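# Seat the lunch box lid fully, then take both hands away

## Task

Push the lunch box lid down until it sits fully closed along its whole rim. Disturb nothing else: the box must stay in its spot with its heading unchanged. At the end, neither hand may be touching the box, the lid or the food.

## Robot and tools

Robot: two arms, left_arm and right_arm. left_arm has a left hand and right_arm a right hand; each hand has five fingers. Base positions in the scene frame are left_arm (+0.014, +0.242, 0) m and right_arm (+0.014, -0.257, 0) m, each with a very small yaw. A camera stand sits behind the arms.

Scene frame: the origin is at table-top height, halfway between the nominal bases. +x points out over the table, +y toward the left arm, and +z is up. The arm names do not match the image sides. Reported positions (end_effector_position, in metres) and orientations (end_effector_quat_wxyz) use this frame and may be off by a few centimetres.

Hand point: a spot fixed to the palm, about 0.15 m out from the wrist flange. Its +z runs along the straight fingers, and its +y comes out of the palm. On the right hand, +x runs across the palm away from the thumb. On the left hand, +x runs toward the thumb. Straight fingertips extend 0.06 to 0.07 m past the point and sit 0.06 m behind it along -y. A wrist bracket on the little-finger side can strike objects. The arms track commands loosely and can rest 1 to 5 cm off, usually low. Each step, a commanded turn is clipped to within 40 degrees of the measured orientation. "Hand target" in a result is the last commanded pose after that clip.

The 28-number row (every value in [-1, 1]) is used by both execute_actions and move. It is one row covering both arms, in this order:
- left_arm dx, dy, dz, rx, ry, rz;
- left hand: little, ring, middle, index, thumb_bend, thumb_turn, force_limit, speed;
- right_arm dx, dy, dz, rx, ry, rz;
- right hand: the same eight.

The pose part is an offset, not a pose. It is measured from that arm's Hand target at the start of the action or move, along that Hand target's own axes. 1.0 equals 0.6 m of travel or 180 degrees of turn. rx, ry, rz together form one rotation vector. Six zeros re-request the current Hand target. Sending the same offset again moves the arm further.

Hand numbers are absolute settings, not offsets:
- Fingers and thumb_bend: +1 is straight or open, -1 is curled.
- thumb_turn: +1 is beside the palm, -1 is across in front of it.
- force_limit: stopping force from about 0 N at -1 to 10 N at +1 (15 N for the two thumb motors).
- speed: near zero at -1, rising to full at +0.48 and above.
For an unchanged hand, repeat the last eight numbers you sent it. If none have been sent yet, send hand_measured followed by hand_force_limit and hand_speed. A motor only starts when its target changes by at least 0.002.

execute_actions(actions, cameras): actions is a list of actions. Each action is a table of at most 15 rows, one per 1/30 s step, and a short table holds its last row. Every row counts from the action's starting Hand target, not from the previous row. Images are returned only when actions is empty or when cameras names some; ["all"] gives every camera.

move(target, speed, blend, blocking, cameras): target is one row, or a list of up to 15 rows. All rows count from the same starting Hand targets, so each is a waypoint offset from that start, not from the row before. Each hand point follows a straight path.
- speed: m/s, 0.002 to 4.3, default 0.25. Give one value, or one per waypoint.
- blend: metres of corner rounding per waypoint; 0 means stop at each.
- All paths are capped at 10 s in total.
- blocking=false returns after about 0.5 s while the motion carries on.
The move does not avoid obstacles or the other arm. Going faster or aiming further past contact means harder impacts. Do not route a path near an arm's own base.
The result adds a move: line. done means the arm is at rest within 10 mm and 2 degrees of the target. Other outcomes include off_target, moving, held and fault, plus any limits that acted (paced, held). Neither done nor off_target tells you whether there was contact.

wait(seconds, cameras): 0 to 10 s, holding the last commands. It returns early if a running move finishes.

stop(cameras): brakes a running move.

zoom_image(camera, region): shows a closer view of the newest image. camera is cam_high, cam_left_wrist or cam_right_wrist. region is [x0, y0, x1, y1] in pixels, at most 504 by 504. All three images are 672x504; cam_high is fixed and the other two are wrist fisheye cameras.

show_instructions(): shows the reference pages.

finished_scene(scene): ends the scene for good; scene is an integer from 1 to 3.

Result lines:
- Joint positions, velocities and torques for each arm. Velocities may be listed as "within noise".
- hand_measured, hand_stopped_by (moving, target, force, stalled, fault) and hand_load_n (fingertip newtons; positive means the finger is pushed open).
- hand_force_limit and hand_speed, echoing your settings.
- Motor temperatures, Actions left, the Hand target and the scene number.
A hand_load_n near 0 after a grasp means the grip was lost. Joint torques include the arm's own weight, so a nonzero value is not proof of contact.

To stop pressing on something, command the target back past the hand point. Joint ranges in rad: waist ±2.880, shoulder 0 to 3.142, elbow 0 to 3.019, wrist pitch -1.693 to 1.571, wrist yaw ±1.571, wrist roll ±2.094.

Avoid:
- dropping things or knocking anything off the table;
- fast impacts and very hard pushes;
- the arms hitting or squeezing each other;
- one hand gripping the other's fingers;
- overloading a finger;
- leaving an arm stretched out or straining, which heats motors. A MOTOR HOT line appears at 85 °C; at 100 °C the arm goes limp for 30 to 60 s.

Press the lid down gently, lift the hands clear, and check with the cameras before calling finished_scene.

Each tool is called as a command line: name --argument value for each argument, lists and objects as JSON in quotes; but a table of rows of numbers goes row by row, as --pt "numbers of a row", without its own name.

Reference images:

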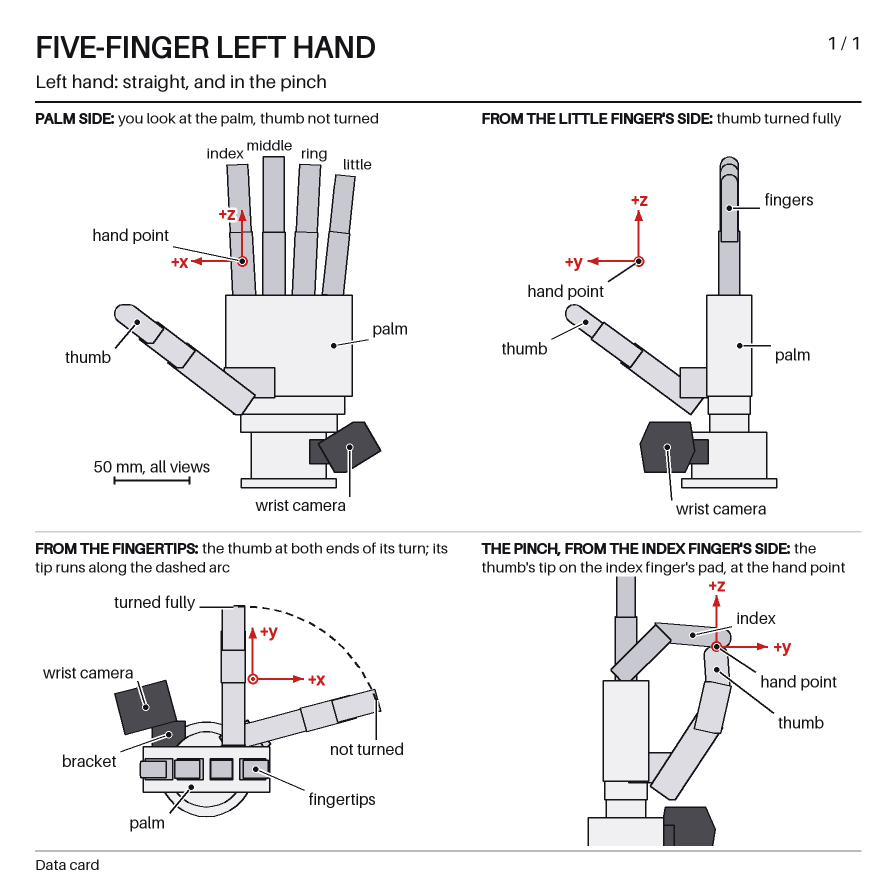

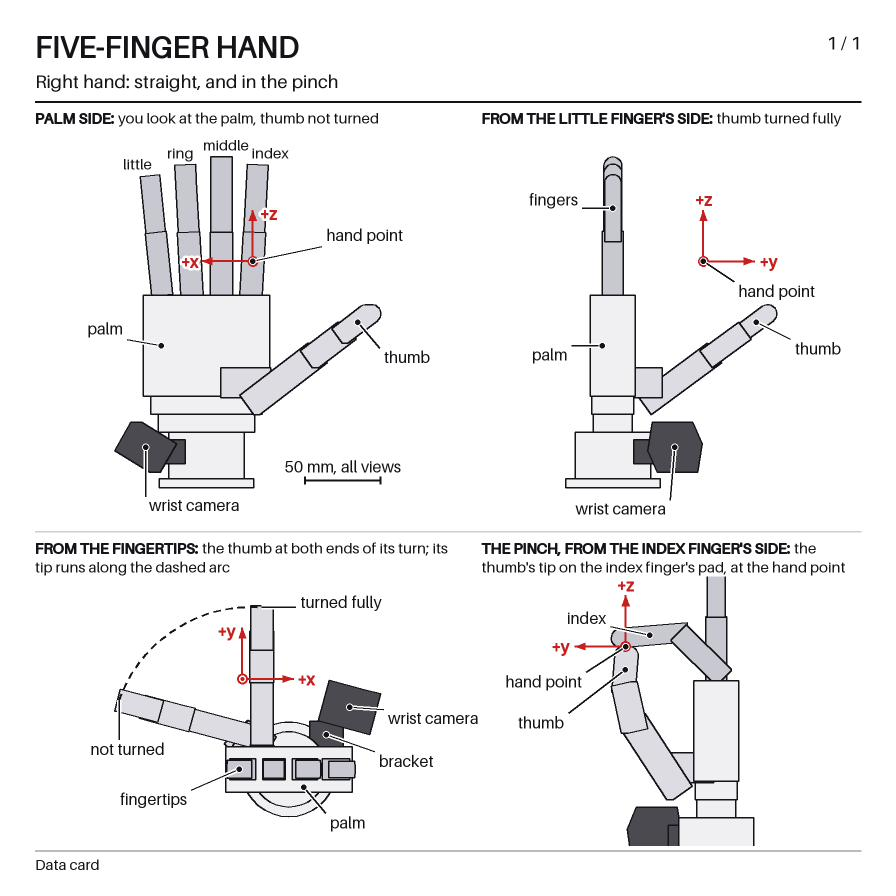

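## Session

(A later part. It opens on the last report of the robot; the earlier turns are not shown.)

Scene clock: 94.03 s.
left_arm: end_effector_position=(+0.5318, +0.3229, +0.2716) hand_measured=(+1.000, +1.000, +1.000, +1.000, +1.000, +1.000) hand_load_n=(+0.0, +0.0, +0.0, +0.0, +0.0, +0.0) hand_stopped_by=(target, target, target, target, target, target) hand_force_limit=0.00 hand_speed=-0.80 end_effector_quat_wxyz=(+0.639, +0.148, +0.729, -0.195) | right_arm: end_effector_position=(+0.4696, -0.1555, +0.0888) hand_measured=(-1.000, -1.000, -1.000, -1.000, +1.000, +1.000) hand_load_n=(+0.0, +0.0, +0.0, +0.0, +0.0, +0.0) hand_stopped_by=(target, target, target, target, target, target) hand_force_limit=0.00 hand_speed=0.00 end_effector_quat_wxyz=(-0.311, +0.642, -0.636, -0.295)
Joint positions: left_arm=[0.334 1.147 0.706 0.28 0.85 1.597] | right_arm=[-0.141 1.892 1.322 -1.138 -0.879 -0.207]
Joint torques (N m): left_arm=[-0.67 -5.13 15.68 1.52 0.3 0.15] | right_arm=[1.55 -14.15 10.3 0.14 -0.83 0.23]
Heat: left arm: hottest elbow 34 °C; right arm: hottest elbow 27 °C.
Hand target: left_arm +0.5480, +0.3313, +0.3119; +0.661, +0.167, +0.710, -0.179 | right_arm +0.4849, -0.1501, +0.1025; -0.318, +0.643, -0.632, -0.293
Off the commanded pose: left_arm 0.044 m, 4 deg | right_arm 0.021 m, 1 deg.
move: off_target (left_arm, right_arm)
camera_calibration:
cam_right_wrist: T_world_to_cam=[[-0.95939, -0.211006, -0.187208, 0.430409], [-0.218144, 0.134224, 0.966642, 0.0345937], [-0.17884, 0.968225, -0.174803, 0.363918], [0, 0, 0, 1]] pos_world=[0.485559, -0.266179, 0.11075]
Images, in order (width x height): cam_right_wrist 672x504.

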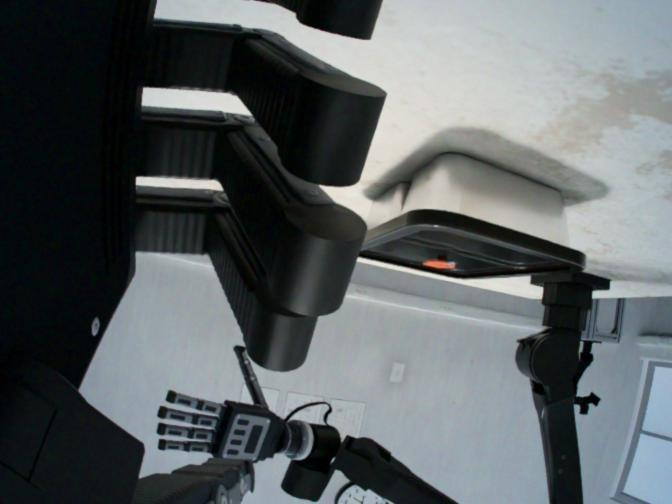

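move --pt "0 0 0 0 0 0 1 1 1 1 1 1 0 -0.8 -0.225 0.0655 -0.117 0 0.2 0 -1 -1 -1 -1 1 1 0 0" --pt "0 0 0 0 0 0 1 1 1 1 1 1 0 -0.8 -0.4425 0.32 0.2447 0 0.278 0 1 1 1 1 1 1 0 0" --pt "0 0 0 0 0 0 1 1 1 1 1 1 0 -0.8 -0.3647 0.324 0.3073 0 0.278 0 1 1 1 1 1 1 0 0" --speed '[0.3,0.3,0.15]' --blend '[0.04,0.03,0]' --cameras '["cam_right_wrist"]'

Scene clock: 100.80 s.
left_arm: end_effector_position=(+0.5318, +0.3229, +0.2716) hand_measured=(+1.000, +1.000, +1.000, +1.000, +1.000, +1.000) hand_load_n=(+0.0, +0.0, +0.0, +0.0, +0.0, +0.0) hand_stopped_by=(target, target, target, target, target, target) hand_force_limit=0.00 hand_speed=-0.80 end_effector_quat_wxyz=(+0.639, +0.148, +0.729, -0.195) | right_arm: end_effector_position=(+0.2827, +0.1212, +0.1434) hand_measured=(+1.000, +1.000, +1.000, +1.000, +1.000, +1.000) hand_load_n=(+0.0, +0.0, +0.0, +0.0, +0.0, -0.5) hand_stopped_by=(target, target, target, target, target, target) hand_force_limit=0.00 hand_speed=0.00 end_effector_quat_wxyz=(-0.002, +0.712, -0.703, +0.009)
Joint positions: left_arm=[0.334 1.147 0.706 0.28 0.85 1.597] | right_arm=[0.813 1.617 1.371 -1.322 0.017 0.809]
Joint torques (N m): left_arm=[-0.62 -5.01 15.69 1.54 0.3 0.13] | right_arm=[0.85 -12.34 8.8 1.21 0.03 0.19]
Heat: left arm: hottest elbow 34 °C; right arm: hottest elbow 28 °C.
Hand target: left_arm +0.5480, +0.3313, +0.3119; +0.661, +0.167, +0.710, -0.179 | right_arm +0.2888, +0.1308, +0.1503; -0.021, +0.707, -0.707, +0.006
Off the commanded pose: left_arm 0.044 m, 4 deg | right_arm 0.013 m, 2 deg.
move: off_target (left_arm, right_arm); blend cut to 0 m at target 2; target 2's new numbers were sent with right_arm's hand 0.029 m and 3 deg from that target
camera_calibration:
cam_right_wrist: T_world_to_cam=[[-0.960701, -0.273332, 0.0484078, 0.293811], [-0.213612, 0.839332, 0.499892, -0.115892], [-0.177267, 0.469906, -0.864734, 0.231034], [0, 0, 0, 1]] pos_world=[0.298463, 0.0690157, 0.243494]
Images, in order (width x height): cam_right_wrist 672x504.

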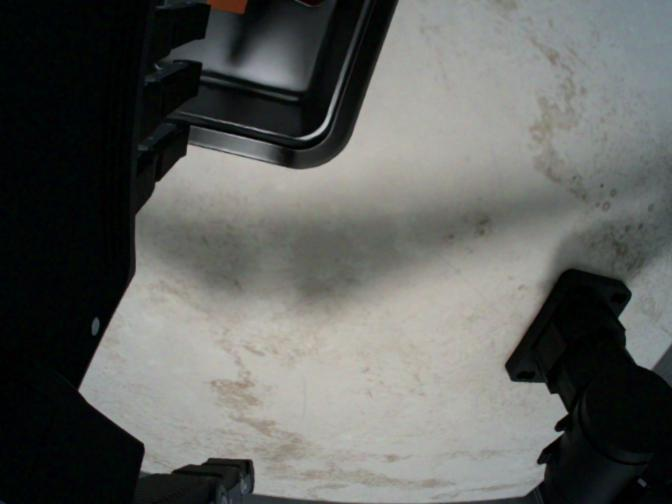

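move --target '[0,0,0,0,0,0,1,1,1,1,1,1,0,-0.8,-0.018,0,0.027,0,0,0,1,1,1,1,1,1,0,0]' --speed 0.1

move --target '[0,0,0,0,0,0,1,1,1,1,1,1,0,-0.8,0,0,0.01,0,0,0,1,1,1,1,1,1,0,0]' --speed 0.05

move --target '[0,0,0,0,0,0,1,1,1,1,1,1,0,-0.8,0,0,0.008,0,0,0,1,1,1,1,1,1,0,0]' --speed 0.05

move --target '[0,0,0,0,0,0,1,1,1,1,1,1,0,-0.8,0,0,0.008,0,0,0,1,1,1,1,1,1,0,0]' --speed 0.05

Scene clock: 102.40 s.
left_arm: end_effector_position=(+0.5318, +0.3229, +0.2716) hand_measured=(+1.000, +1.000, +1.000, +1.000, +1.000, +1.000) hand_load_n=(+0.0, +0.0, +0.0, +0.0, +0.0, +0.0) hand_stopped_by=(target, target, target, target, target, target) hand_force_limit=0.00 hand_speed=-0.80 end_effector_quat_wxyz=(+0.639, +0.148, +0.729, -0.195) | right_arm: end_effector_position=(+0.2885, +0.1300, +0.1312) hand_measured=(+1.000, +1.000, +1.000, +1.000, +1.000, +1.000) hand_load_n=(+0.0, +0.0, +0.0, +0.0, -0.5, +0.0) hand_stopped_by=(target, target, target, target, target, target) hand_force_limit=0.00 hand_speed=0.00 end_effector_quat_wxyz=(-0.007, +0.708, -0.706, +0.008)
Joint positions: left_arm=[0.334 1.147 0.706 0.28 0.85 1.597] | right_arm=[0.816 1.643 1.371 -1.286 0.017 0.822]
Joint torques (N m): left_arm=[-0.67 -5.07 15.69 1.58 0.32 0.13] | right_arm=[2.2 -12.75 8.49 1.32 0.03 0.21]
Heat: left arm: hottest elbow 35 °C; right arm: hottest elbow 28 °C.
Hand target: left_arm +0.5480, +0.3313, +0.3119; +0.661, +0.167, +0.710, -0.179 | right_arm +0.2894, +0.1420, +0.1344; -0.021, +0.707, -0.707, +0.006
Off the commanded pose: left_arm 0.044 m, 4 deg | right_arm 0.012 m, 2 deg.
move: off_target (left_arm, right_arm)

Scene clock: 103.43 s.
left_arm: end_effector_position=(+0.5318, +0.3229, +0.2716) hand_measured=(+1.000, +1.000, +1.000, +1.000, +1.000, +1.000) hand_load_n=(+0.0, +0.0, +0.0, +0.0, +0.0, +0.0) hand_stopped_by=(target, target, target, target, target, target) hand_force_limit=0.00 hand_speed=-0.80 end_effector_quat_wxyz=(+0.639, +0.148, +0.729, -0.195) | right_arm: end_effector_position=(+0.2880, +0.1305, +0.1265) hand_measured=(+1.000, +1.000, +1.000, +1.000, +1.000, +1.000) hand_load_n=(+0.0, +0.0, +0.0, +0.0, +0.0, +0.0) hand_stopped_by=(target, target, target, target, target, target) hand_force_limit=0.00 hand_speed=0.00 end_effector_quat_wxyz=(-0.008, +0.708, -0.706, +0.008)
Joint positions: left_arm=[0.334 1.147 0.706 0.28 0.85 1.597] | right_arm=[0.818 1.645 1.361 -1.271 0.017 0.822]
Joint torques (N m): left_arm=[-0.56 -5.07 15.69 1.58 0.32 0.14] | right_arm=[2.02 -12.1 8.55 1.24 0.02 0.19]
Heat: left arm: hottest elbow 35 °C; right arm: hottest elbow 28 °C.
Hand target: left_arm +0.5480, +0.3313, +0.3119; +0.661, +0.167, +0.710, -0.179 | right_arm +0.2897, +0.1421, +0.1284; -0.021, +0.707, -0.707, +0.006
Off the commanded pose: left_arm 0.044 m, 4 deg | right_arm 0.012 m, 2 deg.
move: off_target (left_arm, right_arm)

Scene clock: 104.50 s.
left_arm: end_effector_position=(+0.5318, +0.3229, +0.2716) hand_measured=(+1.000, +1.000, +1.000, +1.000, +1.000, +1.000) hand_load_n=(+0.0, +0.0, +0.0, +0.0, +0.0, +0.5) hand_stopped_by=(target, target, target, target, target, target) hand_force_limit=0.00 hand_speed=-0.80 end_effector_quat_wxyz=(+0.639, +0.148, +0.729, -0.195) | right_arm: end_effector_position=(+0.2882, +0.1308, +0.1248) hand_measured=(+1.000, +1.000, +1.000, +1.000, +1.000, +1.000) hand_load_n=(+0.0, +0.0, -0.5, +0.0, +0.0, +0.0) hand_stopped_by=(target, target, target, target, target, target) hand_force_limit=0.00 hand_speed=0.00 end_effector_quat_wxyz=(-0.010, +0.708, -0.706, +0.008)
Joint positions: left_arm=[0.334 1.147 0.706 0.28 0.85 1.597] | right_arm=[0.818 1.645 1.356 -1.263 0.017 0.822]
Joint torques (N m): left_arm=[-0.56 -5.13 15.66 1.55 0.3 0.15] | right_arm=[1.49 -12.1 8.27 1.47 0.04 0.17]
Heat: left arm: hottest elbow 35 °C; right arm: hottest elbow 28 °C.
Hand target: left_arm +0.5480, +0.3313, +0.3119; +0.661, +0.167, +0.710, -0.179 | right_arm +0.2899, +0.1422, +0.1236; -0.021, +0.707, -0.707, +0.006
Off the commanded pose: left_arm 0.044 m, 4 deg | right_arm 0.012 m, 1 deg.
move: off_target (left_arm, right_arm)

Scene clock: 105.50 s.
left_arm: end_effector_position=(+0.5318, +0.3229, +0.2716) hand_measured=(+1.000, +1.000, +1.000, +1.000, +1.000, +1.000) hand_load_n=(+0.0, +0.0, +0.0, +0.0, +0.0, +0.0) hand_stopped_by=(target, target, target, target, target, target) hand_force_limit=0.00 hand_speed=-0.80 end_effector_quat_wxyz=(+0.639, +0.148, +0.729, -0.195) | right_arm: end_effector_position=(+0.2885, +0.1311, +0.1248) hand_measured=(+1.000, +1.000, +1.000, +1.000, +1.000, +1.000) hand_load_n=(+0.0, +0.0, -1.5, +0.0, +0.0, +0.0) hand_stopped_by=(target, target, target, target, target, target) hand_force_limit=0.00 hand_speed=0.00 end_effector_quat_wxyz=(-0.010, +0.708, -0.706, +0.008)
Joint positions: left_arm=[0.334 1.147 0.706 0.28 0.85 1.597] | right_arm=[0.818 1.645 1.356 -1.262 0.017 0.822]
Joint torques (N m): left_arm=[-0.67 -5.13 15.64 1.54 0.3 0.14] | right_arm=[1.08 -11.81 7.65 1.81 0.04 0.15]
Heat: left arm: hottest elbow 35 °C; right arm: hottest elbow 28 °C.
Hand target: left_arm +0.5480, +0.3313, +0.3119; +0.661, +0.167, +0.710, -0.179 | right_arm +0.2900, +0.1423, +0.1188; -0.021, +0.707, -0.707, +0.006
Off the commanded pose: left_arm 0.044 m, 4 deg | right_arm 0.013 m, 1 deg.
move: off_target (left_arm, right_arm)

move --pt "0 0 0 0 0 0 1 1 1 1 1 1 0 -0.8 0 0 -0.04 0 0 0 1 1 1 1 1 1 0 0" --pt "0 0 0 0 0 0 1 1 1 1 1 1 0 -0.8 0 0.095 -0.04 0 0 0 1 1 1 1 1 1 0 0" --pt "0 0 0 0 0 0 1 1 1 1 1 1 0 -0.8 0 0.095 -0.005 0 0 0 1 1 1 1 1 1 0 0" --speed '[0.1,0.15,0.08]' --blend '[0.01,0.01,0]' --cameras '["cam_right_wrist"]'

Scene clock: 107.63 s.
left_arm: end_effector_position=(+0.5318, +0.3229, +0.2716) hand_measured=(+1.000, +1.000, +1.000, +1.000, +1.000, +1.000) hand_load_n=(+0.0, +0.0, +0.0, +0.0, +0.0, +0.0) hand_stopped_by=(target, target, target, target, target, target) hand_force_limit=0.00 hand_speed=-0.80 end_effector_quat_wxyz=(+0.639, +0.148, +0.729, -0.195) | right_arm: end_effector_position=(+0.2254, +0.1349, +0.1237) hand_measured=(+1.000, +1.000, +1.000, +1.000, +1.000, +1.000) hand_load_n=(+0.0, +0.0, -1.5, +0.0, +0.0, +0.0) hand_stopped_by=(target, target, target, target, target, target) hand_force_limit=0.00 hand_speed=0.00 end_effector_quat_wxyz=(-0.008, +0.715, -0.699, +0.009)
Joint positions: left_arm=[0.334 1.147 0.706 0.28 0.85 1.597] | right_arm=[0.928 1.559 1.249 -1.246 0.02 0.913]
Joint torques (N m): left_arm=[-0.67 -5.07 15.66 1.57 0.3 0.13] | right_arm=[0.97 -10.81 7.49 1.95 -0.04 0.21]
Heat: left arm: hottest elbow 35 °C; right arm: hottest elbow 28 °C.
Hand target: left_arm +0.5480, +0.3313, +0.3119; +0.661, +0.167, +0.710, -0.179 | right_arm +0.2330, +0.1423, +0.1196; -0.021, +0.707, -0.707, +0.006
Off the commanded pose: left_arm 0.044 m, 4 deg | right_arm 0.011 m, 2 deg.
move: off_target (left_arm, right_arm)
camera_calibration:
cam_right_wrist: T_world_to_cam=[[-0.958122, -0.284004, 0.036671, 0.245763], [-0.227532, 0.832774, 0.504694, -0.126312], [-0.173874, 0.475215, -0.862519, 0.195659], [0, 0, 0, 1]] pos_world=[0.240751, 0.0820071, 0.223496]
Images, in order (width x height): cam_right_wrist 672x504.

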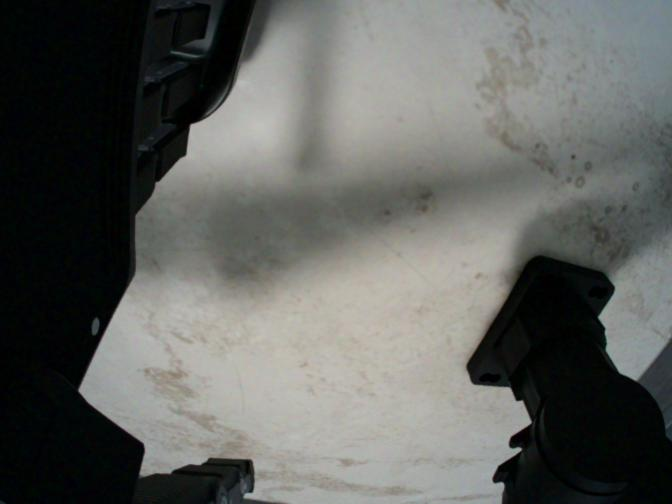

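move --target '[0,0,0,0,0,0,1,1,1,1,1,1,0,-0.8,0,0,0.04,-0.0137,0.018,0,1,1,1,1,1,1,0,0]' --speed 0.06

move --target '[0,0,0,0,0,0,1,1,1,1,1,1,0,-0.8,0,0,0.05,-0.017,0.023,0,1,1,1,1,1,1,0,0]' --speed 0.06 --cameras '["cam_right_wrist"]'

Scene clock: 109.93 s.
left_arm: end_effector_position=(+0.5318, +0.3229, +0.2716) hand_measured=(+1.000, +1.000, +1.000, +1.000, +1.000, +1.000) hand_load_n=(+0.0, +0.0, +0.0, +0.0, +0.0, +0.0) hand_stopped_by=(target, target, target, target, target, target) hand_force_limit=0.00 hand_speed=-0.80 end_effector_quat_wxyz=(+0.639, +0.148, +0.729, -0.195) | right_arm: end_effector_position=(+0.2274, +0.1361, +0.1234) hand_measured=(+1.000, +1.000, +1.000, +1.000, +1.000, +1.000) hand_load_n=(+0.0, +0.0, -2.0, +0.0, +0.0, +0.0) hand_stopped_by=(target, target, target, target, target, target) hand_force_limit=0.00 hand_speed=0.00 end_effector_quat_wxyz=(-0.007, +0.713, -0.701, +0.005)
Joint positions: left_arm=[0.334 1.147 0.706 0.28 0.85 1.597] | right_arm=[0.922 1.565 1.253 -1.246 0.011 0.915]
Joint torques (N m): left_arm=[-0.56 -5.19 15.69 1.59 0.3 0.14] | right_arm=[1.03 -6.59 8.02 1.26 -0.04 0.17]
Heat: left arm: hottest elbow 35 °C; right arm: hottest elbow 28 °C.
Hand target: left_arm +0.5480, +0.3313, +0.3119; +0.661, +0.167, +0.710, -0.179 | right_arm +0.2339, +0.1428, +0.0956; +0.014, +0.707, -0.707, +0.011
Off the commanded pose: left_arm 0.044 m, 4 deg | right_arm 0.029 m, 3 deg.
move: off_target (left_arm, right_arm)

Scene clock: 111.50 s.
left_arm: end_effector_position=(+0.5318, +0.3229, +0.2716) hand_measured=(+1.000, +1.000, +1.000, +1.000, +1.000, +1.000) hand_load_n=(-0.5, +0.0, +0.0, +0.0, +0.0, +0.0) hand_stopped_by=(target, target, target, target, target, target) hand_force_limit=0.00 hand_speed=-0.80 end_effector_quat_wxyz=(+0.639, +0.148, +0.729, -0.195) | right_arm: end_effector_position=(+0.2307, +0.1406, +0.1228) hand_measured=(+1.000, +1.000, +1.000, +1.000, +1.000, +1.000) hand_load_n=(+0.0, +0.0, -4.0, +0.0, +0.0, +0.0) hand_stopped_by=(target, target, target, target, target, target) hand_force_limit=0.00 hand_speed=0.00 end_effector_quat_wxyz=(+0.010, +0.712, -0.702, +0.007)
Joint positions: left_arm=[0.334 1.147 0.706 0.28 0.85 1.597] | right_arm=[0.922 1.602 1.295 -1.285 0.011 0.918]
Joint torques (N m): left_arm=[-0.73 -5.07 15.71 1.62 0.31 0.14] | right_arm=[1.03 -4.25 6.16 1.4 -0.01 0.2]
Heat: left arm: hottest elbow 35 °C; right arm: hottest elbow 28 °C.
Hand target: left_arm +0.5480, +0.3313, +0.3119; +0.661, +0.167, +0.710, -0.179 | right_arm +0.2337, +0.1417, +0.0657; +0.059, +0.705, -0.706, +0.017
Off the commanded pose: left_arm 0.044 m, 4 deg | right_arm 0.057 m, 6 deg.
move: off_target (left_arm, right_arm)
camera_calibration:
cam_right_wrist: T_world_to_cam=[[-0.959597, -0.27247, 0.0702452, 0.247121], [-0.204357, 0.846469, 0.491658, -0.135109], [-0.193422, 0.457438, -0.86795, 0.200845], [0, 0, 0, 1]] pos_world=[0.248374, 0.0898243, 0.223391]
Images, in order (width x height): cam_right_wrist 672x504.

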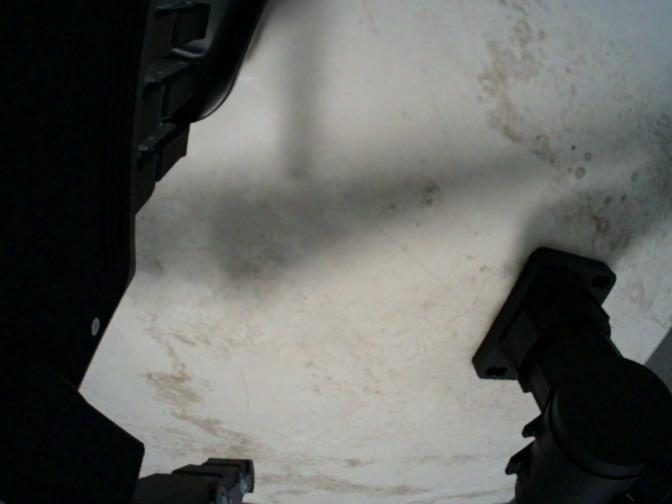

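move --target '[0,0,0,0,0,0,1,1,1,1,1,1,0,-0.8,0,0,0.05,-0.017,0.023,0,1,1,1,1,1,1,0,0]' --speed 0.06

move --target '[0,0,0,0,0,0,1,1,1,1,1,1,0,-0.8,0,0,0.03,-0.01,0.014,0,1,1,1,1,1,1,0,0]' --speed 0.06 --cameras '["cam_right_wrist"]'

Scene clock: 113.23 s.
left_arm: end_effector_position=(+0.5318, +0.3229, +0.2716) hand_measured=(+1.000, +1.000, +1.000, +1.000, +1.000, +1.000) hand_load_n=(+0.0, +0.0, +0.0, +0.5, +0.0, +0.0) hand_stopped_by=(target, target, target, target, target, target) hand_force_limit=0.00 hand_speed=-0.80 end_effector_quat_wxyz=(+0.639, +0.148, +0.729, -0.195) | right_arm: end_effector_position=(+0.2317, +0.1443, +0.1225) hand_measured=(+1.000, +1.000, +1.000, +1.000, +1.000, +1.000) hand_load_n=(+0.0, +0.0, -5.0, +0.0, -0.5, +0.0) hand_stopped_by=(target, target, target, target, target, target) hand_force_limit=0.00 hand_speed=0.00 end_effector_quat_wxyz=(+0.027, +0.709, -0.704, +0.010)
Joint positions: left_arm=[0.334 1.147 0.706 0.28 0.85 1.597] | right_arm=[0.925 1.634 1.332 -1.325 0.011 0.927]
Joint torques (N m): left_arm=[-0.67 -5.19 15.75 1.57 0.3 0.12] | right_arm=[0.62 -2.49 4.01 1.77 0.03 0.2]
Heat: left arm: hottest elbow 35 °C; right arm: hottest elbow 28 °C.
Hand target: left_arm +0.5480, +0.3313, +0.3119; +0.661, +0.167, +0.710, -0.179 | right_arm +0.2320, +0.1385, +0.0359; +0.103, +0.702, -0.704, +0.024
Off the commanded pose: left_arm 0.044 m, 4 deg | right_arm 0.087 m, 9 deg.
move: off_target (left_arm, right_arm)

Scene clock: 114.47 s.
left_arm: end_effector_position=(+0.5318, +0.3229, +0.2716) hand_measured=(+1.000, +1.000, +1.000, +1.000, +1.000, +1.000) hand_load_n=(+0.0, +0.0, +0.0, +0.0, +0.0, -0.5) hand_stopped_by=(target, target, target, target, target, target) hand_force_limit=0.00 hand_speed=-0.80 end_effector_quat_wxyz=(+0.639, +0.148, +0.729, -0.195) | right_arm: end_effector_position=(+0.2312, +0.1482, +0.1219) hand_measured=(+1.000, +1.000, +1.000, +1.000, +1.000, +1.000) hand_load_n=(+0.0, +0.0, -5.0, +0.0, +0.0, +0.0) hand_stopped_by=(target, target, target, target, target, target) hand_force_limit=0.00 hand_speed=0.00 end_effector_quat_wxyz=(+0.036, +0.711, -0.703, +0.009)
Joint positions: left_arm=[0.334 1.147 0.706 0.28 0.85 1.597] | right_arm=[0.93 1.654 1.353 -1.343 0.008 0.927]
Joint torques (N m): left_arm=[-0.5 -5.13 15.73 1.57 0.29 0.13] | right_arm=[0.67 -1.49 2.96 1.58 0.18 0.15]
Heat: left arm: hottest elbow 35 °C; right arm: hottest elbow 27 °C.
Hand target: left_arm +0.5480, +0.3313, +0.3119; +0.661, +0.167, +0.710, -0.179 | right_arm +0.2300, +0.1353, +0.0183; +0.129, +0.700, -0.702, +0.028
Off the commanded pose: left_arm 0.044 m, 4 deg | right_arm 0.104 m, 11 deg.
move: off_target (left_arm, right_arm)
camera_calibration:
cam_right_wrist: T_world_to_cam=[[-0.957011, -0.26723, 0.112777, 0.243142], [-0.187177, 0.866005, 0.46368, -0.144383], [-0.221574, 0.422638, -0.878796, 0.209547], [0, 0, 0, 1]] pos_world=[0.252094, 0.101448, 0.223676]
Images, in order (width x height): cam_right_wrist 672x504.

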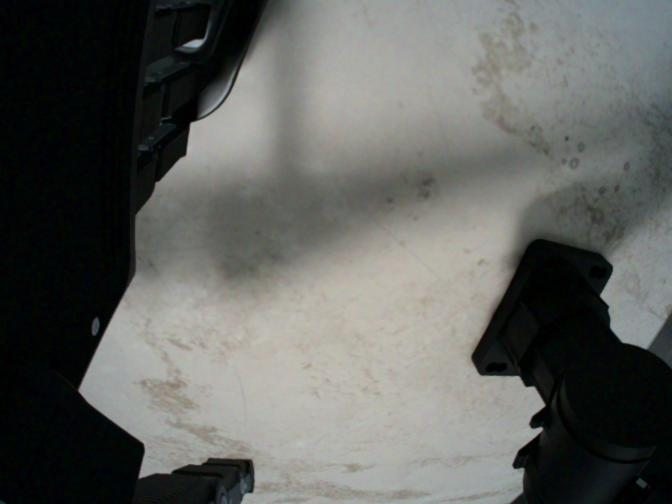

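move --target '[0,0,0,0,0,0,1,1,1,1,1,1,0,-0.8,0.0129,0.0144,-0.1695,0.0577,-0.078,0,1,1,1,1,1,1,0,0]' --speed 0.1

Scene clock: 116.93 s.
left_arm: end_effector_position=(+0.5318, +0.3229, +0.2716) hand_measured=(+1.000, +1.000, +1.000, +1.000, +1.000, +1.000) hand_load_n=(+0.5, +0.0, +0.0, +0.0, +0.0, +0.0) hand_stopped_by=(target, target, target, target, target, target) hand_force_limit=0.00 hand_speed=-0.80 end_effector_quat_wxyz=(+0.639, +0.148, +0.729, -0.195) | right_arm: end_effector_position=(+0.2323, +0.1423, +0.1248) hand_measured=(+1.000, +1.000, +1.000, +1.000, +1.000, +1.000) hand_load_n=(+0.0, +0.0, -1.5, +0.0, +0.0, +0.0) hand_stopped_by=(target, target, target, target, target, target) hand_force_limit=0.00 hand_speed=0.00 end_effector_quat_wxyz=(-0.008, +0.707, -0.707, +0.004)
Joint positions: left_arm=[0.334 1.147 0.706 0.28 0.85 1.597] | right_arm=[0.921 1.579 1.273 -1.25 0.01 0.93]
Joint torques (N m): left_arm=[-0.67 -5.13 15.66 1.61 0.29 0.14] | right_arm=[1.32 -10.75 7.41 1.8 0.08 0.19]
Heat: left arm: hottest elbow 35 °C; right arm: hottest elbow 27 °C.
Hand target: left_arm +0.5480, +0.3313, +0.3119; +0.661, +0.167, +0.710, -0.179 | right_arm +0.2360, +0.1504, +0.1193; -0.021, +0.707, -0.707, +0.006
Off the commanded pose: left_arm 0.044 m, 4 deg | right_arm 0.010 m, 1 deg.
move: off_target (left_arm)

move --pt "0 0 0 0 0 0 1 1 1 1 1 1 0 -0.8 -0.004 -0.008 -0.2 0 0 0 1 1 1 1 1 1 0 0" --pt "0 0 0 0 0 0 1 1 1 1 1 1 0 -0.8 0.378 -0.083 -0.272 0 0 0.5 1 1 1 1 1 1 0 0" --speed '[0.25,0.35]' --blend '[0.03,0]' --cameras '["cam_right_wrist","cam_high"]'

zoom_image --camera "cam_high" --region '[300, 140, 390, 200]'

Scene clock: 121.60 s.
left_arm: end_effector_position=(+0.5318, +0.3229, +0.2716) hand_measured=(+1.000, +1.000, +1.000, +1.000, +1.000, +1.000) hand_load_n=(+0.0, +0.0, +0.0, +0.0, +0.0, +0.0) hand_stopped_by=(target, target, target, target, target, target) hand_force_limit=0.00 hand_speed=-0.80 end_effector_quat_wxyz=(+0.639, +0.148, +0.729, -0.195) | right_arm: end_effector_position=(+0.2792, -0.0810, +0.2711) hand_measured=(+1.000, +1.000, +1.000, +1.000, +1.000, +1.000) hand_load_n=(+0.0, +0.0, +0.0, +0.0, +0.0, +0.0) hand_stopped_by=(target, target, target, target, target, target) hand_force_limit=0.00 hand_speed=0.00 end_effector_quat_wxyz=(+0.012, -0.007, +1.000, +0.003)
Joint positions: left_arm=[0.334 1.147 0.706 0.28 0.85 1.597] | right_arm=[0.453 1.007 1.141 -1.682 0.005 2.017]
Joint torques (N m): left_arm=[-0.62 -5.01 15.66 1.55 0.31 0.14] | right_arm=[0.5 -4.89 8.75 0.47 -0.08 0.21]
Heat: left arm: hottest elbow 35 °C; right arm: hottest elbow 27 °C.
Hand target: left_arm +0.5480, +0.3313, +0.3119; +0.661, +0.167, +0.710, -0.179 | right_arm +0.2795, -0.0799, +0.2795; +0.019, +0.000, +1.000, +0.011
Off the commanded pose: left_arm 0.044 m, 4 deg | right_arm 0.008 m, 1 deg.
move: off_target (left_arm)
camera_calibration:
cam_right_wrist: T_world_to_cam=[[-0.276655, 0.959124, 0.0595288, 0.13487], [0.822266, 0.204209, 0.531204, -0.359886], [0.497334, 0.195909, -0.84515, 0.220051], [0, 0, 0, 1]] pos_world=[0.223795, -0.0989747, 0.369121]
Images, in order (width x height): cam_high 672x504, cam_right_wrist 672x504.

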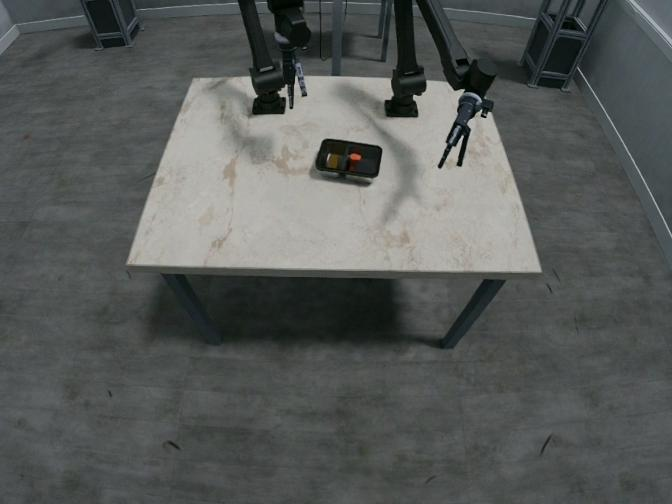

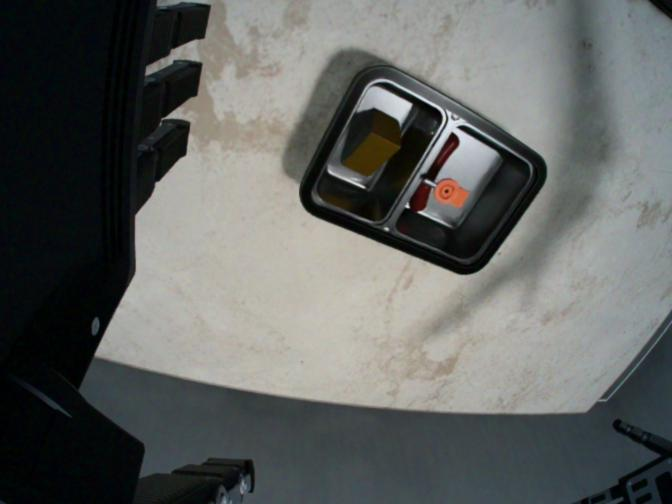

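Scaled by 5.600.

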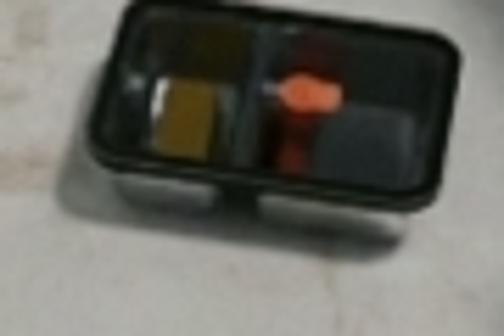

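zoom_image --camera "cam_right_wrist" --region '[280, 50, 580, 280]'

Scaled by 1.680 from the camera's 672x504 image, which has a finer 960x720 frame.

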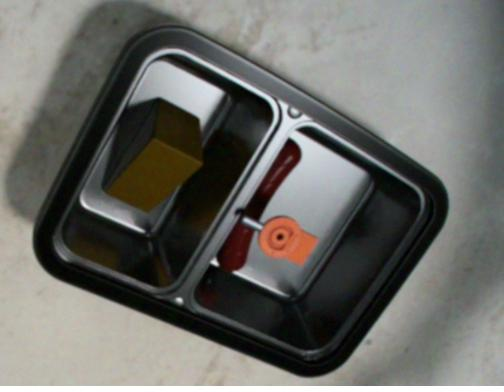

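move --target '[0,0,0,0,0,0,1,1,1,1,1,1,0,-0.8,0.042,0.191,0.302,0,0,-0.453,-1,-1,-1,-1,1,1,0,0]' --speed 0.3 --cameras '["cam_right_wrist"]'

Scene clock: 126.13 s.
left_arm: end_effector_position=(+0.5318, +0.3229, +0.2716) hand_measured=(+1.000, +1.000, +1.000, +1.000, +1.000, +1.000) hand_load_n=(+0.0, +0.5, +0.0, +0.0, +0.5, +0.0) hand_stopped_by=(target, target, target, target, target, target) hand_force_limit=0.00 hand_speed=-0.80 end_effector_quat_wxyz=(+0.639, +0.148, +0.729, -0.195) | right_arm: end_effector_position=(+0.2506, +0.0284, +0.0905) hand_measured=(-1.000, -1.000, -1.000, -1.000, +1.000, +1.000) hand_load_n=(+0.0, +0.0, +0.0, +0.0, +0.0, +0.0) hand_stopped_by=(target, target, target, target, target, target) hand_force_limit=0.00 hand_speed=0.00 end_effector_quat_wxyz=(-0.001, -0.647, +0.762, -0.008)
Joint positions: left_arm=[0.334 1.147 0.706 0.28 0.85 1.597] | right_arm=[0.701 1.419 1 -1.154 0.016 0.873]
Joint torques (N m): left_arm=[-0.62 -4.95 15.71 1.5 0.31 0.14] | right_arm=[1.67 -8.41 9.17 1.18 -0.1 0.01]
Heat: left arm: hottest elbow 36 °C; right arm: hottest elbow 27 °C.
Hand target: left_arm +0.5480, +0.3313, +0.3119; +0.661, +0.167, +0.710, -0.179 | right_arm +0.2613, +0.0386, +0.0999; +0.021, -0.653, +0.757, -0.004
Off the commanded pose: left_arm 0.044 m, 4 deg | right_arm 0.017 m, 3 deg.
move: off_target (left_arm, right_arm)
camera_calibration:
cam_right_wrist: T_world_to_cam=[[-0.993507, -0.100435, 0.0534459, 0.24315], [-0.0606041, 0.864771, 0.498496, -0.0573691], [-0.0962848, 0.49202, -0.865243, 0.20236], [0, 0, 0, 1]] pos_world=[0.257579, -0.0255335, 0.190694]
Images, in order (width x height): cam_right_wrist 672x504.

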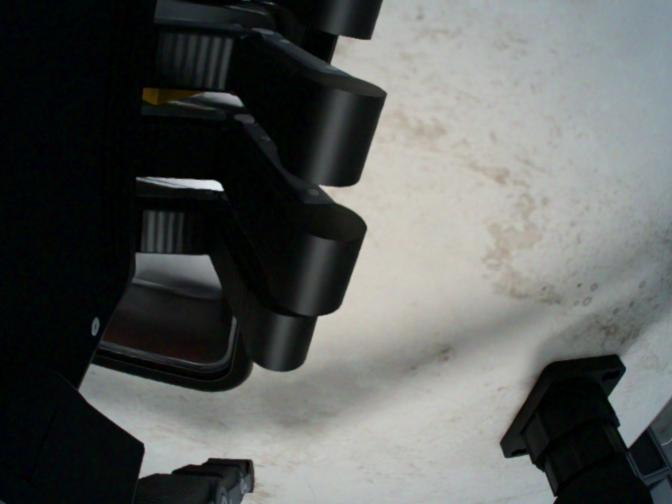

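move --target '[0,0,0,0,0,0,1,1,1,1,1,1,0,-0.8,0,0,0.033,0,0,0,-1,-1,-1,-1,1,1,0,0]' --speed 0.1

move --target '[0,0,0,0,0,0,1,1,1,1,1,1,0,-0.8,0,0,0.015,0,0,0,-1,-1,-1,-1,1,1,0,0]' --speed 0.06

move --target '[0,0,0,0,0,0,1,1,1,1,1,1,0,-0.8,0,0,0.02,0,0,0,-1,-1,-1,-1,1,1,0,0]' --speed 0.06

Scene clock: 128.07 s.
left_arm: end_effector_position=(+0.5318, +0.3229, +0.2716) hand_measured=(+1.000, +1.000, +1.000, +1.000, +1.000, +1.000) hand_load_n=(+0.0, +0.0, +0.0, +0.0, +0.0, +0.0) hand_stopped_by=(target, target, target, target, target, target) hand_force_limit=0.00 hand_speed=-0.80 end_effector_quat_wxyz=(+0.639, +0.148, +0.729, -0.195) | right_arm: end_effector_position=(+0.2555, +0.0326, +0.0762) hand_measured=(-1.000, -1.000, -1.000, -1.000, +1.000, +1.000) hand_load_n=(+0.0, +0.0, +0.0, +0.0, -0.5, +0.0) hand_stopped_by=(target, target, target, target, target, target) hand_force_limit=0.00 hand_speed=0.00 end_effector_quat_wxyz=(+0.006, -0.648, +0.762, -0.008)
Joint positions: left_arm=[0.334 1.147 0.706 0.28 0.85 1.597] | right_arm=[0.701 1.442 0.983 -1.099 0.016 0.872]
Joint torques (N m): left_arm=[-0.62 -5.01 15.66 1.52 0.29 0.14] | right_arm=[1.79 -8.47 7.97 1.25 -0.1 -0.02]
Heat: left arm: hottest elbow 36 °C; right arm: hottest elbow 27 °C.
Hand target: left_arm +0.5480, +0.3313, +0.3119; +0.661, +0.167, +0.710, -0.179 | right_arm +0.2620, +0.0390, +0.0801; +0.021, -0.653, +0.757, -0.004
Off the commanded pose: left_arm 0.044 m, 4 deg | right_arm 0.010 m, 2 deg.
move: off_target (left_arm)

Scene clock: 129.20 s.
left_arm: end_effector_position=(+0.5318, +0.3229, +0.2716) hand_measured=(+1.000, +1.000, +1.000, +1.000, +1.000, +1.000) hand_load_n=(+0.0, +0.0, +0.0, +0.0, +0.0, +0.0) hand_stopped_by=(target, target, target, target, target, target) hand_force_limit=0.00 hand_speed=-0.80 end_effector_quat_wxyz=(+0.639, +0.148, +0.729, -0.195) | right_arm: end_effector_position=(+0.2563, +0.0332, +0.0681) hand_measured=(-1.000, -1.000, -1.000, -1.000, +1.000, +1.000) hand_load_n=(+0.0, +0.0, +0.0, +0.0, +0.0, +0.0) hand_stopped_by=(target, target, target, target, target, target) hand_force_limit=0.00 hand_speed=0.00 end_effector_quat_wxyz=(+0.008, -0.647, +0.762, -0.008)
Joint positions: left_arm=[0.334 1.147 0.706 0.28 0.85 1.597] | right_arm=[0.701 1.453 0.971 -1.073 0.016 0.872]
Joint torques (N m): left_arm=[-0.73 -5.07 15.66 1.54 0.3 0.14] | right_arm=[1.26 -8.88 7.86 1.18 -0.1 -0.02]
Heat: left arm: hottest elbow 36 °C; right arm: hottest elbow 27 °C.
Hand target: left_arm +0.5480, +0.3313, +0.3119; +0.661, +0.167, +0.710, -0.179 | right_arm +0.2624, +0.0392, +0.0711; +0.021, -0.653, +0.757, -0.004
Off the commanded pose: left_arm 0.044 m, 4 deg | right_arm 0.009 m, 2 deg.
move: off_target (left_arm)

Scene clock: 130.30 s.
left_arm: end_effector_position=(+0.5318, +0.3229, +0.2716) hand_measured=(+1.000, +1.000, +1.000, +1.000, +1.000, +1.000) hand_load_n=(+0.0, +0.0, +0.0, +0.0, +0.0, +0.0) hand_stopped_by=(target, target, target, target, target, target) hand_force_limit=0.00 hand_speed=-0.80 end_effector_quat_wxyz=(+0.639, +0.148, +0.729, -0.195) | right_arm: end_effector_position=(+0.2562, +0.0332, +0.0564) hand_measured=(-1.000, -1.000, -1.000, -1.000, +1.000, +1.000) hand_load_n=(+0.0, +0.0, +0.0, +0.5, +0.0, +0.0) hand_stopped_by=(target, target, target, target, target, target) hand_force_limit=0.00 hand_speed=0.00 end_effector_quat_wxyz=(+0.007, -0.647, +0.762, -0.008)
Joint positions: left_arm=[0.334 1.147 0.706 0.28 0.85 1.597] | right_arm=[0.701 1.47 0.954 -1.041 0.016 0.872]
Joint torques (N m): left_arm=[-0.5 -5.01 15.71 1.58 0.31 0.13] | right_arm=[1.08 -8.88 7.57 1.4 -0.1 -0.01]
Heat: left arm: hottest elbow 36 °C; right arm: hottest elbow 27 °C.
Hand target: left_arm +0.5480, +0.3313, +0.3119; +0.661, +0.167, +0.710, -0.179 | right_arm +0.2628, +0.0395, +0.0592; +0.021, -0.653, +0.757, -0.004
Off the commanded pose: left_arm 0.044 m, 4 deg | right_arm 0.010 m, 2 deg.
move: off_target (left_arm)

move --target '[0,0,0,0,0,0,1,1,1,1,1,1,0,-0.8,0,0,0.05,-0.0139,0.0157,0,-1,-1,-1,-1,1,1,0,0]' --speed 0.06

move --target '[0,0,0,0,0,0,1,1,1,1,1,1,0,-0.8,0,0,0.05,-0.0139,0.0157,0,-1,-1,-1,-1,1,1,0,0]' --speed 0.06

Scene clock: 131.70 s.
left_arm: end_effector_position=(+0.5318, +0.3229, +0.2716) hand_measured=(+1.000, +1.000, +1.000, +1.000, +1.000, +1.000) hand_load_n=(+0.0, +0.0, +0.0, +0.0, +0.0, +0.0) hand_stopped_by=(target, target, target, target, target, target) hand_force_limit=0.00 hand_speed=-0.80 end_effector_quat_wxyz=(+0.639, +0.148, +0.729, -0.195) | right_arm: end_effector_position=(+0.2560, +0.0329, +0.0558) hand_measured=(-1.000, -1.000, -1.000, -1.000, +1.000, +1.000) hand_load_n=(-3.0, -2.0, -1.0, -1.0, +0.0, +0.0) hand_stopped_by=(target, target, target, target, target, target) hand_force_limit=0.00 hand_speed=0.00 end_effector_quat_wxyz=(+0.002, -0.650, +0.760, +0.001)
Joint positions: left_arm=[0.334 1.147 0.706 0.28 0.85 1.597] | right_arm=[0.692 1.479 0.959 -1.045 -0.003 0.856]
Joint torques (N m): left_arm=[-0.67 -5.25 15.71 1.55 0.31 0.13] | right_arm=[1.08 -3.55 7.72 1.85 0.09 0.01]
Heat: left arm: hottest elbow 36 °C; right arm: hottest elbow 27 °C.
Hand target: left_arm +0.5480, +0.3313, +0.3119; +0.661, +0.167, +0.710, -0.179 | right_arm +0.2640, +0.0401, +0.0292; -0.011, -0.653, +0.757, -0.004
Off the commanded pose: left_arm 0.044 m, 4 deg | right_arm 0.029 m, 2 deg.
move: off_target (left_arm, right_arm)

Scene clock: 132.90 s.
left_arm: end_effector_position=(+0.5318, +0.3229, +0.2716) hand_measured=(+1.000, +1.000, +1.000, +1.000, +1.000, +1.000) hand_load_n=(+0.0, +0.0, +0.0, +0.0, +0.0, +0.0) hand_stopped_by=(target, target, target, target, target, target) hand_force_limit=0.00 hand_speed=-0.80 end_effector_quat_wxyz=(+0.639, +0.148, +0.729, -0.195) | right_arm: end_effector_position=(+0.2582, +0.0348, +0.0551) hand_measured=(-1.000, -1.000, -1.000, -1.000, +1.000, +1.000) hand_load_n=(-2.5, -2.5, -2.0, -2.5, +0.0, +0.5) hand_stopped_by=(target, target, target, target, target, target) hand_force_limit=0.00 hand_speed=0.00 end_effector_quat_wxyz=(-0.006, -0.656, +0.754, +0.004)
Joint positions: left_arm=[0.334 1.147 0.706 0.28 0.85 1.597] | right_arm=[0.691 1.502 0.98 -1.061 -0.007 0.838]
Joint torques (N m): left_arm=[-0.56 -5.25 15.73 1.55 0.31 0.14] | right_arm=[1.08 -1.49 6.41 2.54 0.3 0.16]
Heat: left arm: hottest elbow 36 °C; right arm: hottest elbow 27 °C.
Hand target: left_arm +0.5480, +0.3313, +0.3119; +0.661, +0.167, +0.710, -0.179 | right_arm +0.2636, +0.0395, -0.0008; -0.044, -0.652, +0.757, -0.004
Off the commanded pose: left_arm 0.044 m, 4 deg | right_arm 0.056 m, 5 deg.
move: off_target (left_arm, right_arm)

move --target '[0,0,0,0,0,0,1,1,1,1,1,1,0,-0.8,0,0,0.06,-0.018,0.02,0,-1,-1,-1,-1,1,1,0,0]' --speed 0.06

move --target '[0,0,0,0,0,0,1,1,1,1,1,1,0,-0.8,0,0,0.06,-0.02,0.022,0,-1,-1,-1,-1,1,1,0,0]' --speed 0.06 --cameras '["cam_right_wrist"]'

Scene clock: 134.37 s.
left_arm: end_effector_position=(+0.5318, +0.3229, +0.2716) hand_measured=(+1.000, +1.000, +1.000, +1.000, +1.000, +1.000) hand_load_n=(+0.0, +0.0, +0.0, +0.0, -0.5, +0.0) hand_stopped_by=(target, target, target, target, target, target) hand_force_limit=0.00 hand_speed=-0.80 end_effector_quat_wxyz=(+0.639, +0.148, +0.729, -0.195) | right_arm: end_effector_position=(+0.2576, +0.0349, +0.0542) hand_measured=(-1.000, -1.000, -1.000, -1.000, +1.000, +1.000) hand_load_n=(-1.0, -1.5, -3.0, -7.0, +0.0, +0.0) hand_stopped_by=(target, target, target, target, target, target) hand_force_limit=0.00 hand_speed=0.00 end_effector_quat_wxyz=(-0.023, -0.664, +0.747, +0.008)
Joint positions: left_arm=[0.334 1.147 0.706 0.28 0.85 1.597] | right_arm=[0.689 1.53 1.005 -1.092 -0.015 0.815]
Joint torques (N m): left_arm=[-0.56 -5.19 15.72 1.59 0.3 0.15] | right_arm=[0.85 2.43 4.66 3.54 0.53 0.36]
Heat: left arm: hottest elbow 36 °C; right arm: hottest elbow 27 °C.
Hand target: left_arm +0.5480, +0.3313, +0.3119; +0.661, +0.167, +0.710, -0.179 | right_arm +0.2614, +0.0372, -0.0367; -0.087, -0.650, +0.755, -0.003
Off the commanded pose: left_arm 0.044 m, 4 deg | right_arm 0.091 m, 8 deg.
move: off_target (left_arm, right_arm)

Scene clock: 135.83 s.
left_arm: end_effector_position=(+0.5318, +0.3229, +0.2716) hand_measured=(+1.000, +1.000, +1.000, +1.000, +1.000, +1.000) hand_load_n=(+0.0, +0.0, +0.0, +0.0, +0.0, +0.0) hand_stopped_by=(target, target, target, target, target, target) hand_force_limit=0.00 hand_speed=-0.80 end_effector_quat_wxyz=(+0.639, +0.148, +0.729, -0.195) | right_arm: end_effector_position=(+0.2578, +0.0342, +0.0540) hand_measured=(-1.000, -1.000, -1.000, -1.000, +1.000, +1.000) hand_load_n=(+0.5, +0.0, -3.5, -12.0, +0.0, +0.0) hand_stopped_by=(target, target, target, target, target, target) hand_force_limit=0.00 hand_speed=0.00 end_effector_quat_wxyz=(-0.042, -0.670, +0.741, +0.013)
Joint positions: left_arm=[0.334 1.147 0.706 0.28 0.85 1.597] | right_arm=[0.684 1.56 1.034 -1.13 -0.023 0.792]
Joint torques (N m): left_arm=[-0.67 -5.19 15.66 1.57 0.3 0.15] | right_arm=[1.2 5.3 2.78 4.19 0.81 0.53]
Heat: left arm: hottest elbow 36 °C; right arm: hottest elbow 27 °C.
Hand target: left_arm +0.5480, +0.3313, +0.3119; +0.661, +0.167, +0.710, -0.179 | right_arm +0.2568, +0.0330, -0.0721; -0.133, -0.647, +0.751, -0.001
Off the commanded pose: left_arm 0.044 m, 4 deg | right_arm 0.126 m, 11 deg.
move: off_target (left_arm, right_arm)
camera_calibration:
cam_right_wrist: T_world_to_cam=[[-0.976393, -0.160123, 0.144976, 0.245416], [-0.0707097, 0.871133, 0.485929, -0.0406302], [-0.204102, 0.464206, -0.861891, 0.197165], [0, 0, 0, 1]] pos_world=[0.276991, -0.0168343, 0.154099]
Images, in order (width x height): cam_right_wrist 672x504.

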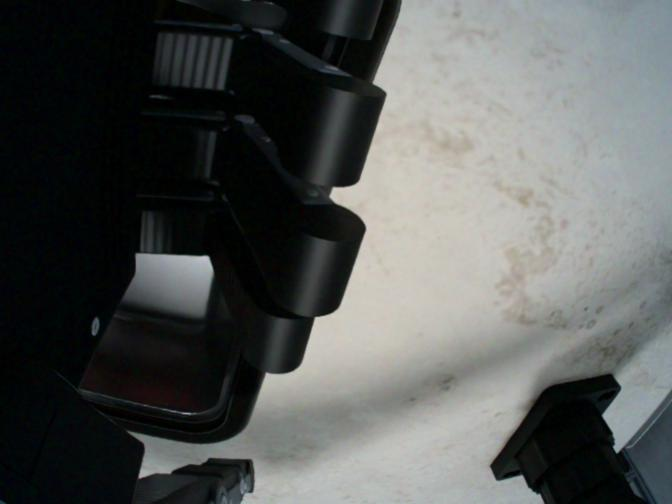

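move --target '[0,0,0,0,0,0,1,1,1,1,1,1,0,-0.8,0.0287,0.0265,-0.2005,0.0658,-0.0734,0,-1,-1,-1,-1,1,1,0,0]' --speed 0.1 --cameras '["cam_right_wrist","cam_high"]'

Scene clock: 138.37 s.
left_arm: end_effector_position=(+0.5318, +0.3229, +0.2716) hand_measured=(+1.000, +1.000, +1.000, +1.000, +1.000, +1.000) hand_load_n=(-0.5, +0.0, +0.0, +0.0, +0.0, +0.0) hand_stopped_by=(target, target, target, target, target, target) hand_force_limit=0.00 hand_speed=-0.80 end_effector_quat_wxyz=(+0.639, +0.148, +0.729, -0.195) | right_arm: end_effector_position=(+0.2605, +0.0355, +0.0569) hand_measured=(-1.000, -1.000, -1.000, -1.000, +1.000, +1.000) hand_load_n=(-2.0, -0.5, +0.0, +0.0, +0.0, +0.0) hand_stopped_by=(target, target, target, target, target, target) hand_force_limit=0.00 hand_speed=0.00 end_effector_quat_wxyz=(+0.015, -0.657, +0.754, +0.000)
Joint positions: left_arm=[0.334 1.147 0.706 0.28 0.85 1.597] | right_arm=[0.692 1.476 0.96 -1.026 0 0.838]
Joint torques (N m): left_arm=[-0.62 -5.19 15.61 1.5 0.3 0.14] | right_arm=[2.02 -8.41 6.26 1.59 0.05 0.2]
Heat: left arm: hottest elbow 36 °C; right arm: hottest elbow 27 °C.
Hand target: left_arm +0.5480, +0.3313, +0.3119; +0.661, +0.167, +0.710, -0.179 | right_arm +0.2629, +0.0398, +0.0501; +0.021, -0.653, +0.757, -0.004
Off the commanded pose: left_arm 0.044 m, 4 deg | right_arm 0.008 m, 1 deg.
move: off_target (left_arm)
camera_calibration:
cam_right_wrist: T_world_to_cam=[[-0.991155, -0.127949, 0.0352244, 0.256768], [-0.0906188, 0.846436, 0.524723, -0.039157], [-0.0969528, 0.51689, -0.850544, 0.169197], [0, 0, 0, 1]] pos_world=[0.267353, -0.0214589, 0.155411]
Images, in order (width x height): cam_high 672x504, cam_right_wrist 672x504.

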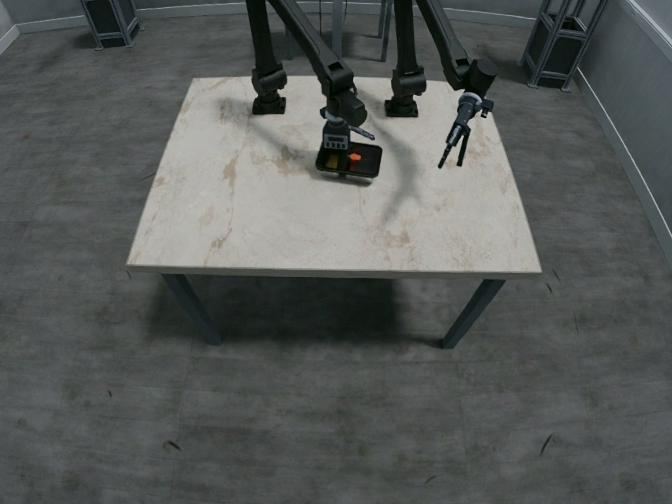

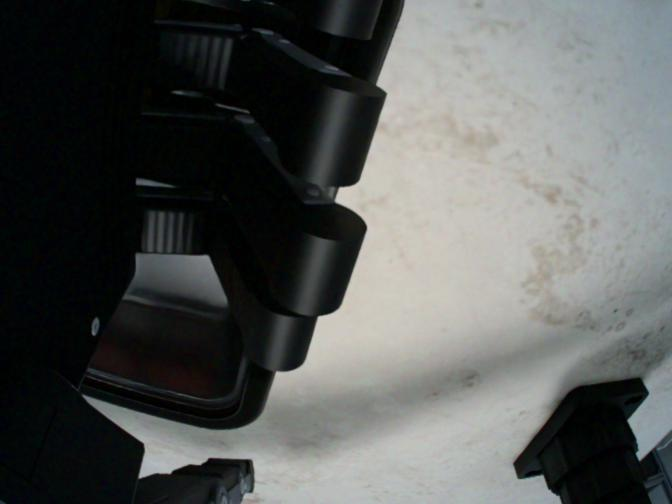

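zoom_image --camera "cam_right_wrist" --region '[80, 240, 300, 440]'

Scaled by 2.291 from the camera's 672x504 image, which has a finer 960x720 frame.

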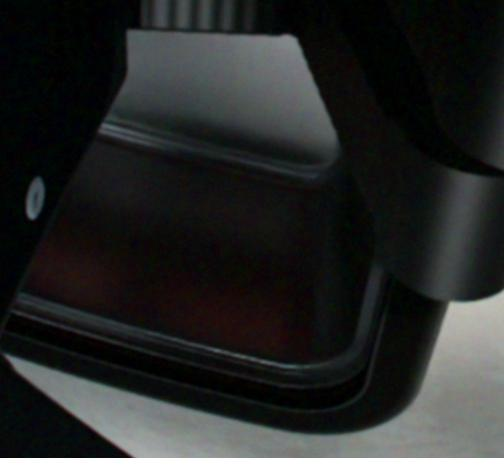

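move --pt "0 0 0 0 0 0 1 1 1 1 1 1 0 -0.8 -0.016 -0.06 -0.315 0 0 0 -1 -1 -1 -1 1 1 0 0" --pt "0 0 0 0 0 0 1 1 1 1 1 1 0 -0.8 0.015 -0.4216 -0.303 0 0 -0.547 1 1 1 1 1 1 0 0" --pt "0 0 0 0 0 0 1 1 1 1 1 1 0 -0.8 0.02 -0.4155 -0.12 0 0 -0.547 1 1 1 1 1 1 0 0" --speed '[0.3,0.3,0.15]' --blend '[0.04,0.03,0]' --cameras '["cam_right_wrist"]'

Scene clock: 147.57 s.
left_arm: end_effector_position=(+0.5318, +0.3229, +0.2716) hand_measured=(+1.000, +1.000, +1.000, +1.000, +1.000, +1.000) hand_load_n=(+0.0, +0.0, +0.0, +0.0, +0.0, +0.0) hand_stopped_by=(target, target, target, target, target, target) hand_force_limit=0.00 hand_speed=-0.80 end_effector_quat_wxyz=(+0.639, +0.148, +0.729, -0.195) | right_arm: end_effector_position=(+0.4948, -0.0132, +0.1258) hand_measured=(+1.000, +1.000, +1.000, +1.000, +1.000, +1.000) hand_load_n=(+0.0, +0.0, +0.0, +0.0, +0.0, +0.0) hand_stopped_by=(target, target, target, target, target, target) hand_force_limit=0.00 hand_speed=0.00 end_effector_quat_wxyz=(-0.004, +1.000, -0.007, +0.003)
Joint positions: left_arm=[0.334 1.147 0.706 0.28 0.85 1.597] | right_arm=[0.526 1.924 1.746 -1.383 -0.003 -1.023]
Joint torques (N m): left_arm=[-0.56 -5.19 15.71 1.54 0.31 0.13] | right_arm=[-0.03 -16.73 8.84 1.28 -0.07 0]
Heat: left arm: hottest elbow 36 °C; right arm: hottest elbow 27 °C.
Hand target: left_arm +0.5480, +0.3313, +0.3119; +0.661, +0.167, +0.710, -0.179 | right_arm +0.5048, -0.0105, +0.1304; -0.011, +1.000, +0.000, +0.019
Off the commanded pose: left_arm 0.044 m, 4 deg | right_arm 0.011 m, 2 deg.
move: off_target (left_arm, right_arm); blend cut to 0 m at target 2; target 2's new numbers were sent with right_arm's hand 0.022 m and 3 deg from that target
camera_calibration:
cam_right_wrist: T_world_to_cam=[[0.248386, -0.967096, 0.0550501, -0.146415], [-0.843231, -0.187904, 0.50364, 0.348505], [-0.476724, -0.171517, -0.862158, 0.455902], [0, 0, 0, 1]] pos_world=[0.547577, 0.00208363, 0.225598]
Images, in order (width x height): cam_right_wrist 672x504.

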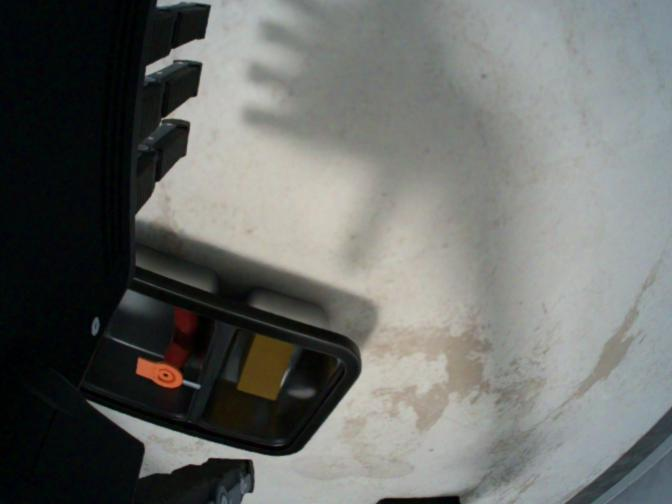

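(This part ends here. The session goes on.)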